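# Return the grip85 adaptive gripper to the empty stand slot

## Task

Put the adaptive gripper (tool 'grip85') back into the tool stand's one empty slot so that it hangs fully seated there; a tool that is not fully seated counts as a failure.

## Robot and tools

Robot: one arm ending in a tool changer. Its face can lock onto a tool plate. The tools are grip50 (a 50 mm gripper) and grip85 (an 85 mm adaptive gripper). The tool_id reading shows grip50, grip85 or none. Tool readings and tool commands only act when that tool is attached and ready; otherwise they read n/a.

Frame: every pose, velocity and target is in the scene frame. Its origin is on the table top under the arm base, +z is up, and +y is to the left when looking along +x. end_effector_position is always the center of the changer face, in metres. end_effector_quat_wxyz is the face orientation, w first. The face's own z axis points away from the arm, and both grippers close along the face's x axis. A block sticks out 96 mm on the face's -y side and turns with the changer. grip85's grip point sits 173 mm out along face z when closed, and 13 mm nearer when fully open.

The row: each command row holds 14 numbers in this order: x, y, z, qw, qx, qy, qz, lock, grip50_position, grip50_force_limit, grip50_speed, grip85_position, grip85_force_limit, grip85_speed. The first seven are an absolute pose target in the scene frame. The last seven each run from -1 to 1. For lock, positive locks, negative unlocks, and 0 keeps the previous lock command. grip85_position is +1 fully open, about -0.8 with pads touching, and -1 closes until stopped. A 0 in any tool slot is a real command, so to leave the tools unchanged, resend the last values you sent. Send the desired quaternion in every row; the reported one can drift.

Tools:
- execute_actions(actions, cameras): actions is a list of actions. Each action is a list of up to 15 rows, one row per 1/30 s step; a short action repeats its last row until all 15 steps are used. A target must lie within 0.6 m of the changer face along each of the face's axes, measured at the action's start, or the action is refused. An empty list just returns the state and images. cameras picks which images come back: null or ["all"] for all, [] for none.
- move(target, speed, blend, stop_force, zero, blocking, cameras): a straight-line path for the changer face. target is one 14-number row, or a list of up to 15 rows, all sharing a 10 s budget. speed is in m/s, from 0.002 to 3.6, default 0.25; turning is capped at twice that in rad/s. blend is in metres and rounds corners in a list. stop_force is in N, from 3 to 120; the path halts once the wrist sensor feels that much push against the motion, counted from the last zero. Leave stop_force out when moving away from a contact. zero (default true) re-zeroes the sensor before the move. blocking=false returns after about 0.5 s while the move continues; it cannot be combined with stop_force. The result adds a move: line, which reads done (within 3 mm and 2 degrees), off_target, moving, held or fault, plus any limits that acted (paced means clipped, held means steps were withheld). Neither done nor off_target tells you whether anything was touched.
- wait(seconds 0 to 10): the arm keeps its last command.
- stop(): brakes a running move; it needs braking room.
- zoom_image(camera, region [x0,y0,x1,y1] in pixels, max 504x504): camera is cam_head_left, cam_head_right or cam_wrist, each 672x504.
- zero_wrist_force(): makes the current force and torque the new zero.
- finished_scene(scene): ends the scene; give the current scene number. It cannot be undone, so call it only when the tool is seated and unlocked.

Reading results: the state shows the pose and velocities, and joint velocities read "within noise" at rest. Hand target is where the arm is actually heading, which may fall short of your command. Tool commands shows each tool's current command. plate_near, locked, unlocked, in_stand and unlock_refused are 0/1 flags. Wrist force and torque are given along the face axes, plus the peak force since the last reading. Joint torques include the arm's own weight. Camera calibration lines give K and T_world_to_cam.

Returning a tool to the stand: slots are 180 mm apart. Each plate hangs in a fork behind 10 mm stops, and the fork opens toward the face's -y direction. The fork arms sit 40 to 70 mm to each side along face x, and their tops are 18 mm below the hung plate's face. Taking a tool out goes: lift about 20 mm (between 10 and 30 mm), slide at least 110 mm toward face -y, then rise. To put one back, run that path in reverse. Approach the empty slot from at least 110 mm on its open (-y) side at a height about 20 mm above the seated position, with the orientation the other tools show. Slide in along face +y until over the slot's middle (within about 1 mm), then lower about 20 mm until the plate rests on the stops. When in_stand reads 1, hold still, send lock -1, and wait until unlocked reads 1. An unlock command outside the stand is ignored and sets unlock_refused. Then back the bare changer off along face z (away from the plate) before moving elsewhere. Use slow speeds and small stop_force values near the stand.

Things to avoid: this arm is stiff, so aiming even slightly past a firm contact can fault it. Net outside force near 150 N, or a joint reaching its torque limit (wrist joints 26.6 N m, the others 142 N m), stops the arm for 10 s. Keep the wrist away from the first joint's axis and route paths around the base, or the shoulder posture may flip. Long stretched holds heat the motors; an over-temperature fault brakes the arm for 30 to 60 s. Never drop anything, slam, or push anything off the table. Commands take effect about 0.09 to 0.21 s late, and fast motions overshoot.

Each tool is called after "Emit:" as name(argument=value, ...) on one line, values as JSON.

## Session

Emit:
execute_actions(actions=[])

Emit:
zoom_image(camera="cam_head_left", region=[100, 90, 350, 310])

Scene clock: 0.00 s.
end_effector_position=(+0.3436, -0.4476, +0.1400) locked=0 unlocked=1 plate_near=0 in_stand=0 unlock_refused=0 tool_id=none grip50_position_measured=n/a grip50_object_status=n/a grip85_position_measured=n/a grip85_object_status=n/a end_effector_quat_wxyz=(-0.453, +0.787, -0.110, +0.405)
Joint positions: [-1.36 -0.925 1.711 -1.253 -0.593 -1.761]
Joint velocities: within noise
Joint torques (N m): no reading
Motor temperatures (°C): [32 27 27 38 32 38]
Wrist force (N): no reading
Wrist torque (N m): no reading
Wrist force, peak (N): no reading
Hand target: +0.3436, -0.4476, +0.1400; -0.453, +0.787, -0.110, +0.405
Tool commands: tool/lock=+0.0 tool/grip50_position=+1.0 tool/grip50_force_limit=+1.0 tool/grip50_speed=+1.0 tool/grip85_position=+1.0 tool/grip85_force_limit=+1.0 tool/grip85_speed=+1.0
camera_calibration:
cam_wrist: T_world_to_cam=[[0.619983, -0.584921, 0.52296, -0.534856], [-0.102602, -0.721234, -0.68505, -0.14037], [0.777878, 0.371063, -0.507167, 0.011934], [0, 0, 0, 1]] pos_world=[0.307916, -0.418517, 0.1896]

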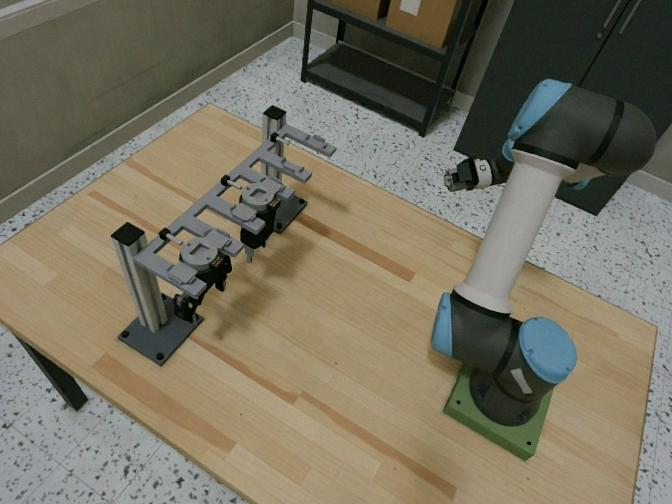

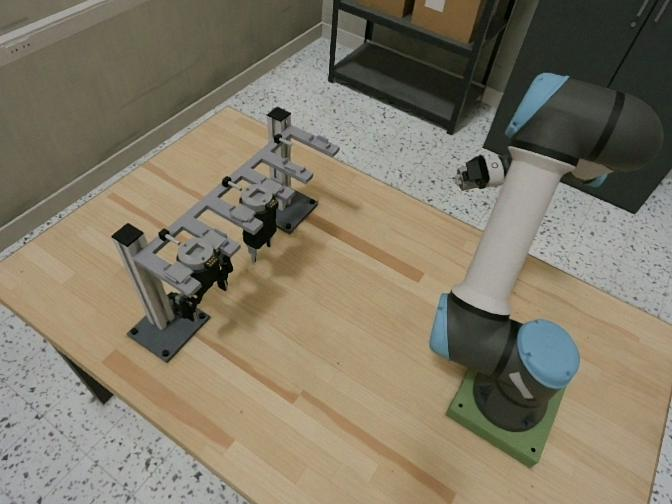

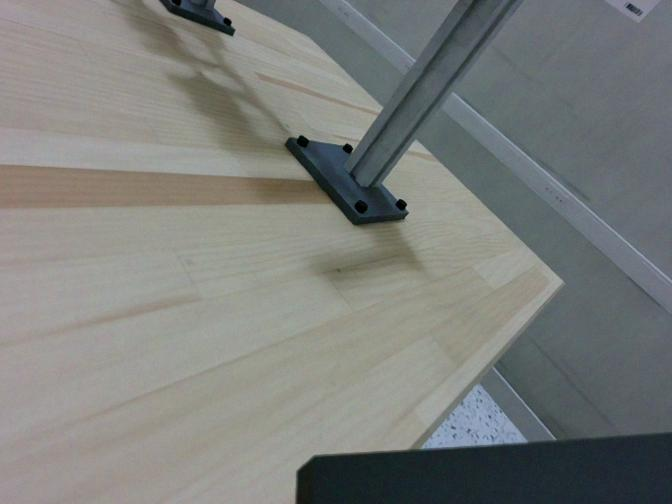

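Scaled by 2.016 from the camera's 672x504 image, which has a finer 960x720 frame.

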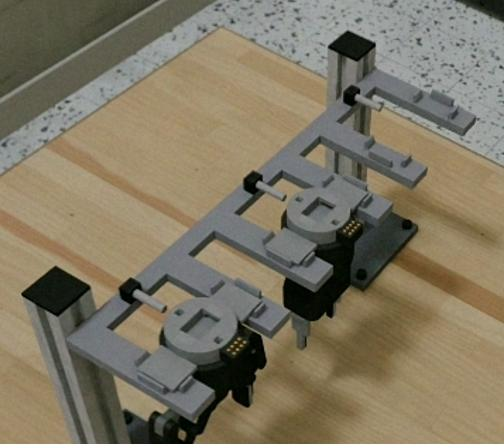

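Emit:
move(target=[[0.40,-0.28,0.42,0,0.70091,0.71325,0,0,1,1,1,1,1,1],[0.47,0.13,0.42,0,0.70091,0.71325,0,0,1,1,1,1,1,1],[0.620,0.2264,0.38,0,0.70091,0.71325,0,0,1,1,1,1,1,1]], speed=0.35, blend=[0.08,0.05,0], cameras=["cam_wrist"])

Emit:
zoom_image(camera="cam_wrist", region=[100, 140, 604, 440])

Scene clock: 9.47 s.
end_effector_position=(+0.6199, +0.2264, +0.3801) locked=0 unlocked=1 plate_near=0 in_stand=0 unlock_refused=0 tool_id=none grip50_position_measured=n/a grip50_object_status=n/a grip85_position_measured=n/a grip85_object_status=n/a end_effector_quat_wxyz=(+0.000, +0.701, +0.713, +0.000)
Joint positions: [0.189 -1.199 1.343 -1.721 -1.563 -1.448]
Joint velocities: within noise
Joint torques (N m): [-1.35 -38.41 -34.6 -4.1 -0.87 -1.2]
Motor temperatures (°C): [32 27 27 38 32 38]
Wrist force (N): [-1.1 0.1 -0.4]
Wrist torque (N m): [-0.60 0.15 0.35]
Wrist force, peak (N): [1.2 4.3 0.7]
Hand target: +0.6200, +0.2264, +0.3800; +0.000, +0.701, +0.713, +0.000
Off the commanded pose: 0.000 m, 0 deg.
move: done
camera_calibration:
cam_wrist: T_world_to_cam=[[0.013654, 0.998888, 0.0451218, -0.238496], [0.93763, -0.0284673, 0.346468, -0.655234], [0.347368, 0.0375769, -0.936976, 0.174316], [0, 0, 0, 1]] pos_world=[0.557072, 0.213028, 0.401109]
Images, in order (width x height): cam_wrist 672x504.

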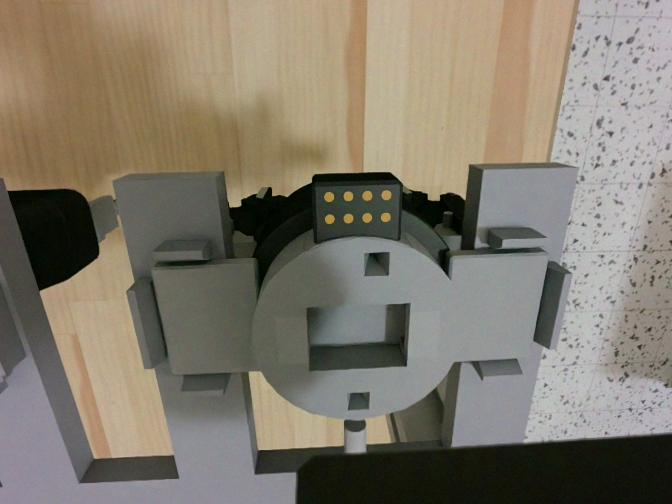

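Scaled by 1.000.

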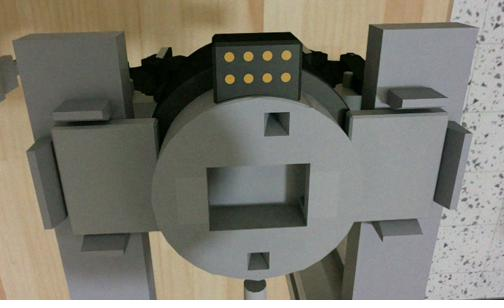

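Emit:
move(target=[0.6207,0.2270,0.316,0,0.70091,0.71325,0,0,1,1,1,1,1,1], speed=0.15, cameras=[])

Emit:
move(target=[0.6207,0.2270,0.292,0,0.70091,0.71325,0,0,1,1,1,1,1,1], cameras=[], speed=0.008, stop_force=8)

Emit:
move(target=[0.6207,0.2270,0.3010,0,0.70091,0.71325,0,1,1,1,1,1,1,1], cameras=[])

Emit:
wait(seconds=1.2, cameras=[])

Scene clock: 15.40 s.
end_effector_position=(+0.6207, +0.2270, +0.3160) locked=0 unlocked=1 plate_near=0 in_stand=0 unlock_refused=0 tool_id=none grip50_position_measured=n/a grip50_object_status=n/a grip85_position_measured=n/a grip85_object_status=n/a end_effector_quat_wxyz=(+0.000, +0.701, +0.713, +0.000)
Joint positions: [0.19 -1.163 1.458 -1.872 -1.562 -1.446]
Joint velocities: within noise
Joint torques (N m): [3.59 -64.4 -22.08 -4.35 0.85 1.04]
Motor temperatures (°C): [32 27 27 38 32 38]
Wrist force (N): [-1.0 0.3 -0.8]
Wrist torque (N m): [-0.62 0.17 0.34]
Wrist force, peak (N): [-1.5 0.3 -3.7]
Hand target: +0.6207, +0.2270, +0.3160; +0.000, +0.701, +0.713, +0.000
Off the commanded pose: 0.000 m, 0 deg.
move: done
No camera images: "cameras" was empty.

Scene clock: 18.47 s.
end_effector_position=(+0.6207, +0.2270, +0.3010) locked=0 unlocked=1 plate_near=1 in_stand=1 unlock_refused=0 tool_id=none grip50_position_measured=n/a grip50_object_status=n/a grip85_position_measured=n/a grip85_object_status=n/a end_effector_quat_wxyz=(+0.000, +0.701, +0.713, +0.000)
Joint positions: [0.19 -1.151 1.482 -1.908 -1.562 -1.446]
Joint velocities: within noise
Joint torques (N m): [6.42 -59.87 -30.82 -1.37 -1.26 1.64]
Motor temperatures (°C): [32 27 27 38 32 38]
Wrist force (N): [-2.6 1.4 -6.1]
Wrist torque (N m): [-0.75 0.30 0.33]
Wrist force, peak (N): [-5.9 -3.9 -18.3]
Hand target: +0.6207, +0.2270, +0.3010; +0.000, +0.701, +0.713, +0.000
Off the commanded pose: 0.009 m, 0 deg.
move: contact
No camera images: "cameras" was empty.

Scene clock: 18.97 s.
end_effector_position=(+0.6207, +0.2270, +0.3010) locked=0 unlocked=0 plate_near=1 in_stand=1 unlock_refused=0 tool_id=none grip50_position_measured=n/a grip50_object_status=n/a grip85_position_measured=n/a grip85_object_status=n/a end_effector_quat_wxyz=(+0.000, +0.701, +0.713, +0.000)
Joint positions: [0.19 -1.151 1.482 -1.908 -1.562 -1.446]
Joint velocities: within noise
Joint torques (N m): [7.58 -61.32 -30.41 -1.6 -1.67 1.42]
Motor temperatures (°C): [32 27 27 38 32 38]
Wrist force (N): [-1.4 1.6 -4.7]
Wrist torque (N m): [-0.72 0.25 0.34]
Wrist force, peak (N): [-2.3 1.8 -6.7]
Hand target: +0.6207, +0.2270, +0.3010; +0.000, +0.701, +0.713, +0.000
Tool commands: tool/lock=+0.0 tool/grip50_position=+1.0 tool/grip50_force_limit=+1.0 tool/grip50_speed=+1.0 tool/grip85_position=+1.0 tool/grip85_force_limit=+1.0 tool/grip85_speed=+1.0
Off the commanded pose: 0.000 m, 0 deg.
move: done
No camera images: "cameras" was empty.

Scene clock: 20.17 s.
end_effector_position=(+0.6207, +0.2270, +0.3011) locked=1 unlocked=0 plate_near=1 in_stand=1 unlock_refused=0 tool_id=grip85 grip50_position_measured=n/a grip50_object_status=n/a grip85_position_measured=n/a grip85_object_status=n/a end_effector_quat_wxyz=(+0.000, +0.701, +0.713, +0.000)
Joint positions: [0.19 -1.152 1.482 -1.908 -1.562 -1.446]
Joint velocities: within noise
Joint torques (N m): [6.39 -40.11 -17.22 -3.76 -2.97 1.16]
Motor temperatures (°C): [32 27 27 38 32 38]
Wrist force (N): [-2.4 1.0 -13.5]
Wrist torque (N m): [-0.86 0.93 0.38]
Wrist force, peak (N): [-2.8 -0.4 -16.5]
Hand target: +0.6207, +0.2270, +0.3010; +0.000, +0.701, +0.713, +0.000
Tool commands: tool/lock=+0.0 tool/grip50_position=+1.0 tool/grip50_force_limit=+1.0 tool/grip50_speed=+1.0 tool/grip85_position=+1.0 tool/grip85_force_limit=+1.0 tool/grip85_speed=+1.0
Off the commanded pose: 0.000 m, 0 deg.
wait: 1.20 s; at rest by 0.20 s
No camera images: "cameras" was empty.

Use the same destination (0.6279, -0.1336).

Emit:
move(target=[[0.6207,0.2270,0.3218,0,0.70091,0.71325,0,0,1,1,1,1,1,1],[0.465,0.2243,0.3218,0,0.70091,0.71325,0,0,1,1,1,1,1,1],[0.4726,-0.1363,0.3215,0,0.70091,0.71325,0,0,1,1,1,1,1,1]], speed=[0.06,0.2,0.3], blend=[0,0.02,0], cameras=[])

Emit:
move(target=[0.6279,-0.1336,0.3215,0,0.70091,0.71325,0,0,1,1,1,1,1,1], speed=0.15, stop_force=25, cameras=["cam_wrist"])

Emit:
move(target=[0.6279,-0.1336,0.292,0,0.70091,0.71325,0,0,1,1,1,1,1,1], cameras=["cam_wrist"], speed=0.009, stop_force=8)

Scene clock: 30.03 s.
end_effector_position=(+0.4726, -0.1362, +0.3215) locked=1 unlocked=0 plate_near=1 in_stand=0 unlock_refused=0 tool_id=grip85 grip50_position_measured=n/a grip50_object_status=n/a grip85_position_measured=3 grip85_object_status=3 end_effector_quat_wxyz=(+0.000, +0.701, +0.713, +0.000)
Joint positions: [-0.517 -1.55 1.934 -1.954 -1.56 -2.153]
Joint velocities: within noise
Joint torques (N m): [-8.49 -47.13 -26.52 -3.43 0.23 -2.39]
Motor temperatures (°C): [32 27 27 38 32 38]
Wrist force (N): [-1.2 0.8 -0.4]
Wrist torque (N m): [-0.50 0.15 0.30]
Wrist force, peak (N): [-3.1 -0.2 -19.0]
Hand target: +0.4726, -0.1363, +0.3215; +0.000, +0.701, +0.713, +0.000
Off the commanded pose: 0.000 m, 0 deg.
move: done
No camera images: "cameras" was empty.

Scene clock: 32.47 s.
end_effector_position=(+0.6279, -0.1336, +0.3215) locked=1 unlocked=0 plate_near=1 in_stand=0 unlock_refused=0 tool_id=grip85 grip50_position_measured=n/a grip50_object_status=n/a grip85_position_measured=3 grip85_object_status=3 end_effector_quat_wxyz=(+0.000, +0.701, +0.713, +0.000)
Joint positions: [-0.378 -1.203 1.509 -1.877 -1.56 -2.015]
Joint velocities: within noise
Joint torques (N m): [-8.28 -45.95 -37.48 -3.46 -2.73 -2.3]
Motor temperatures (°C): [32 27 27 38 32 38]
Wrist force (N): [-0.8 0.4 0.1]
Wrist torque (N m): [-0.62 0.17 0.29]
Wrist force, peak (N): [-0.4 5.4 0.1]
Hand target: +0.6279, -0.1336, +0.3215; +0.000, +0.701, +0.713, +0.000
Off the commanded pose: 0.000 m, 0 deg.
move: done
camera_calibration:
cam_wrist: T_world_to_cam=[[0.0137521, 0.998885, 0.0451596, 0.123466], [0.937629, -0.0285723, 0.346462, -0.652725], [0.347366, 0.0375783, -0.936976, 0.130249], [0, 0, 0, 1]] pos_world=[0.565071, -0.146873, 0.342609]
Images, in order (width x height): cam_wrist 672x504.

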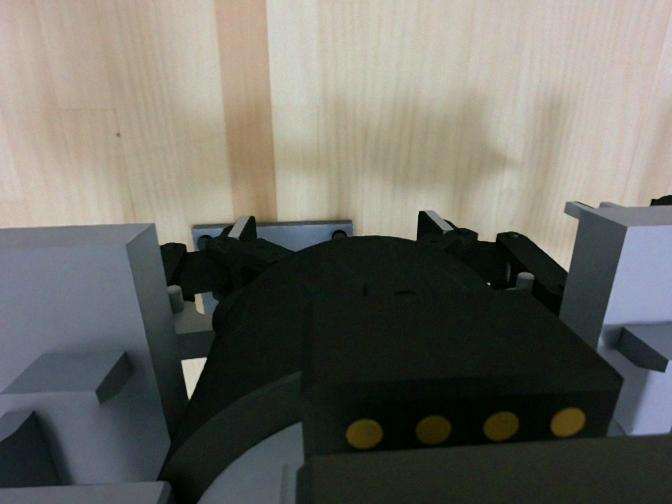

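Scene clock: 35.90 s.
end_effector_position=(+0.6279, -0.1336, +0.3011) locked=1 unlocked=0 plate_near=1 in_stand=1 unlock_refused=0 tool_id=grip85 grip50_position_measured=n/a grip50_object_status=n/a grip85_position_measured=3 grip85_object_status=3 end_effector_quat_wxyz=(+0.000, +0.701, +0.713, +0.000)
Joint positions: [-0.378 -1.188 1.541 -1.925 -1.56 -2.014]
Joint velocities: within noise
Joint torques (N m): [0.64 -67.68 -36.66 -3.01 -0.42 0.74]
Motor temperatures (°C): [32 27 27 38 32 38]
Wrist force (N): [-1.2 1.4 -5.1]
Wrist torque (N m): [-0.70 -0.12 0.25]
Wrist force, peak (N): [-1.6 -3.0 -18.0]
Hand target: +0.6279, -0.1336, +0.3011; +0.000, +0.701, +0.713, +0.000
Off the commanded pose: 0.009 m, 0 deg.
move: contact
camera_calibration:
cam_wrist: T_world_to_cam=[[0.013753, 0.998885, 0.0451528, 0.124389], [0.937674, -0.0285659, 0.346341, -0.645643], [0.347245, 0.0375754, -0.937021, 0.111217], [0, 0, 0, 1]] pos_world=[0.565072, -0.146873, 0.322209]
Images, in order (width x height): cam_wrist 672x504.

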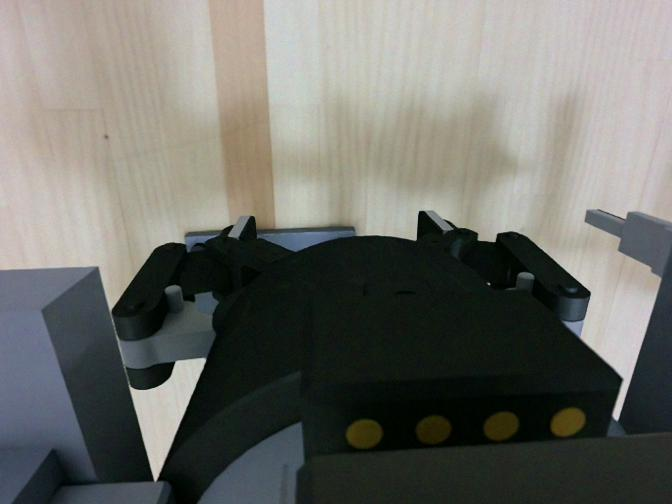

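Emit:
move(target=[0.6279,-0.1336,0.3010,0,0.70091,0.71325,0,-1,1,1,1,1,1,1], cameras=[])

Emit:
wait(seconds=1.2, cameras=[])

Emit:
move(target=[[0.6279,-0.1336,0.317,0,0.70091,0.71325,0,0,1,1,1,1,1,1],[0.6279,-0.1336,0.37,0,0.70091,0.71325,0,0,1,1,1,1,1,1]], speed=[0.03,0.15], cameras=["cam_wrist"])

Scene clock: 41.43 s.
end_effector_position=(+0.6279, -0.1336, +0.3011) locked=0 unlocked=0 plate_near=1 in_stand=1 unlock_refused=0 tool_id=none grip50_position_measured=n/a grip50_object_status=n/a grip85_position_measured=n/a grip85_object_status=n/a end_effector_quat_wxyz=(+0.000, +0.701, +0.713, +0.000)
Joint positions: [-0.378 -1.188 1.541 -1.926 -1.56 -2.014]
Joint velocities: within noise
Joint torques (N m): [-6.5 -38.48 -17.4 -3.78 2.65 -2.22]
Motor temperatures (°C): [32 27 27 38 32 38]
Wrist force (N): [-1.0 0.4 -0.2]
Wrist torque (N m): [-0.59 0.18 0.28]
Wrist force, peak (N): [-0.7 -0.3 7.2]
Hand target: +0.6279, -0.1336, +0.3010; +0.000, +0.701, +0.713, +0.000
Tool commands: tool/lock=+0.0 tool/grip50_position=+1.0 tool/grip50_force_limit=+1.0 tool/grip50_speed=+1.0 tool/grip85_position=+1.0 tool/grip85_force_limit=+1.0 tool/grip85_speed=+1.0
Off the commanded pose: 0.000 m, 0 deg.
move: done
No camera images: "cameras" was empty.

Scene clock: 42.63 s.
end_effector_position=(+0.6279, -0.1336, +0.3010) locked=0 unlocked=1 plate_near=1 in_stand=1 unlock_refused=0 tool_id=none grip50_position_measured=n/a grip50_object_status=n/a grip85_position_measured=n/a grip85_object_status=n/a end_effector_quat_wxyz=(+0.000, +0.701, +0.713, +0.000)
Joint positions: [-0.378 -1.188 1.541 -1.926 -1.56 -2.014]
Joint velocities: within noise
Joint torques (N m): [-6.67 -36.07 -18.45 -2.28 2.61 -2.27]
Motor temperatures (°C): [32 27 27 38 32 38]
Wrist force (N): [-1.0 -3.3 -1.8]
Wrist torque (N m): [-0.64 0.17 0.28]
Wrist force, peak (N): [-1.2 -3.4 -1.9]
Hand target: +0.6279, -0.1336, +0.3010; +0.000, +0.701, +0.713, +0.000
Tool commands: tool/lock=+0.0 tool/grip50_position=+1.0 tool/grip50_force_limit=+1.0 tool/grip50_speed=+1.0 tool/grip85_position=+1.0 tool/grip85_force_limit=+1.0 tool/grip85_speed=+1.0
Off the commanded pose: 0.000 m, 0 deg.
wait: 1.20 s; at rest by 0.20 s
No camera images: "cameras" was empty.

Scene clock: 44.00 s.
end_effector_position=(+0.6279, -0.1336, +0.3700) locked=0 unlocked=1 plate_near=0 in_stand=0 unlock_refused=0 tool_id=none grip50_position_measured=n/a grip50_object_status=n/a grip85_position_measured=n/a grip85_object_status=n/a end_effector_quat_wxyz=(+0.000, +0.701, +0.713, +0.000)
Joint positions: [-0.379 -1.232 1.421 -1.761 -1.56 -2.015]
Joint velocities: within noise
Joint torques (N m): [-5.62 -35.8 -30.64 -1.6 1.39 -1.65]
Motor temperatures (°C): [32 27 27 38 32 38]
Wrist force (N): [-1.2 0.4 0.1]
Wrist torque (N m): [-0.57 0.17 0.33]
Wrist force, peak (N): [-1.2 -3.0 -1.5]
Hand target: +0.6279, -0.1336, +0.3700; +0.000, +0.701, +0.713, +0.000
Off the commanded pose: 0.000 m, 0 deg.
move: done
camera_calibration:
cam_wrist: T_world_to_cam=[[0.0137478, 0.998885, 0.0451589, 0.121278], [0.937596, -0.0285716, 0.34655, -0.669544], [0.347454, 0.0375765, -0.936944, 0.17563], [0, 0, 0, 1]] pos_world=[0.565071, -0.146873, 0.391109]
Images, in order (width x height): cam_wrist 672x504.

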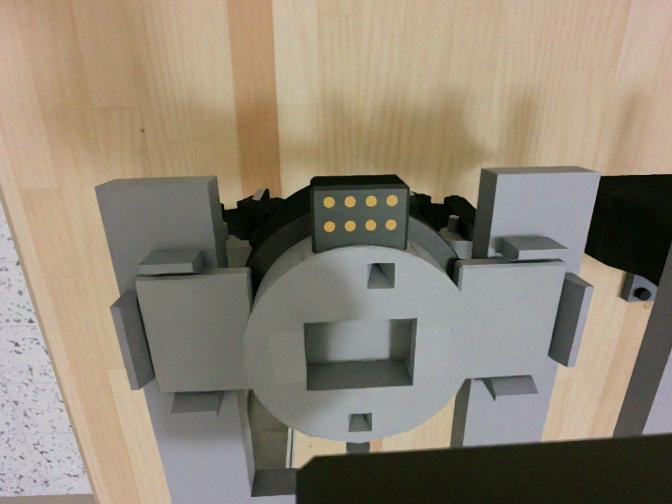

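Emit:
finished_scene(scene=3)

The scene is finished: the task was done.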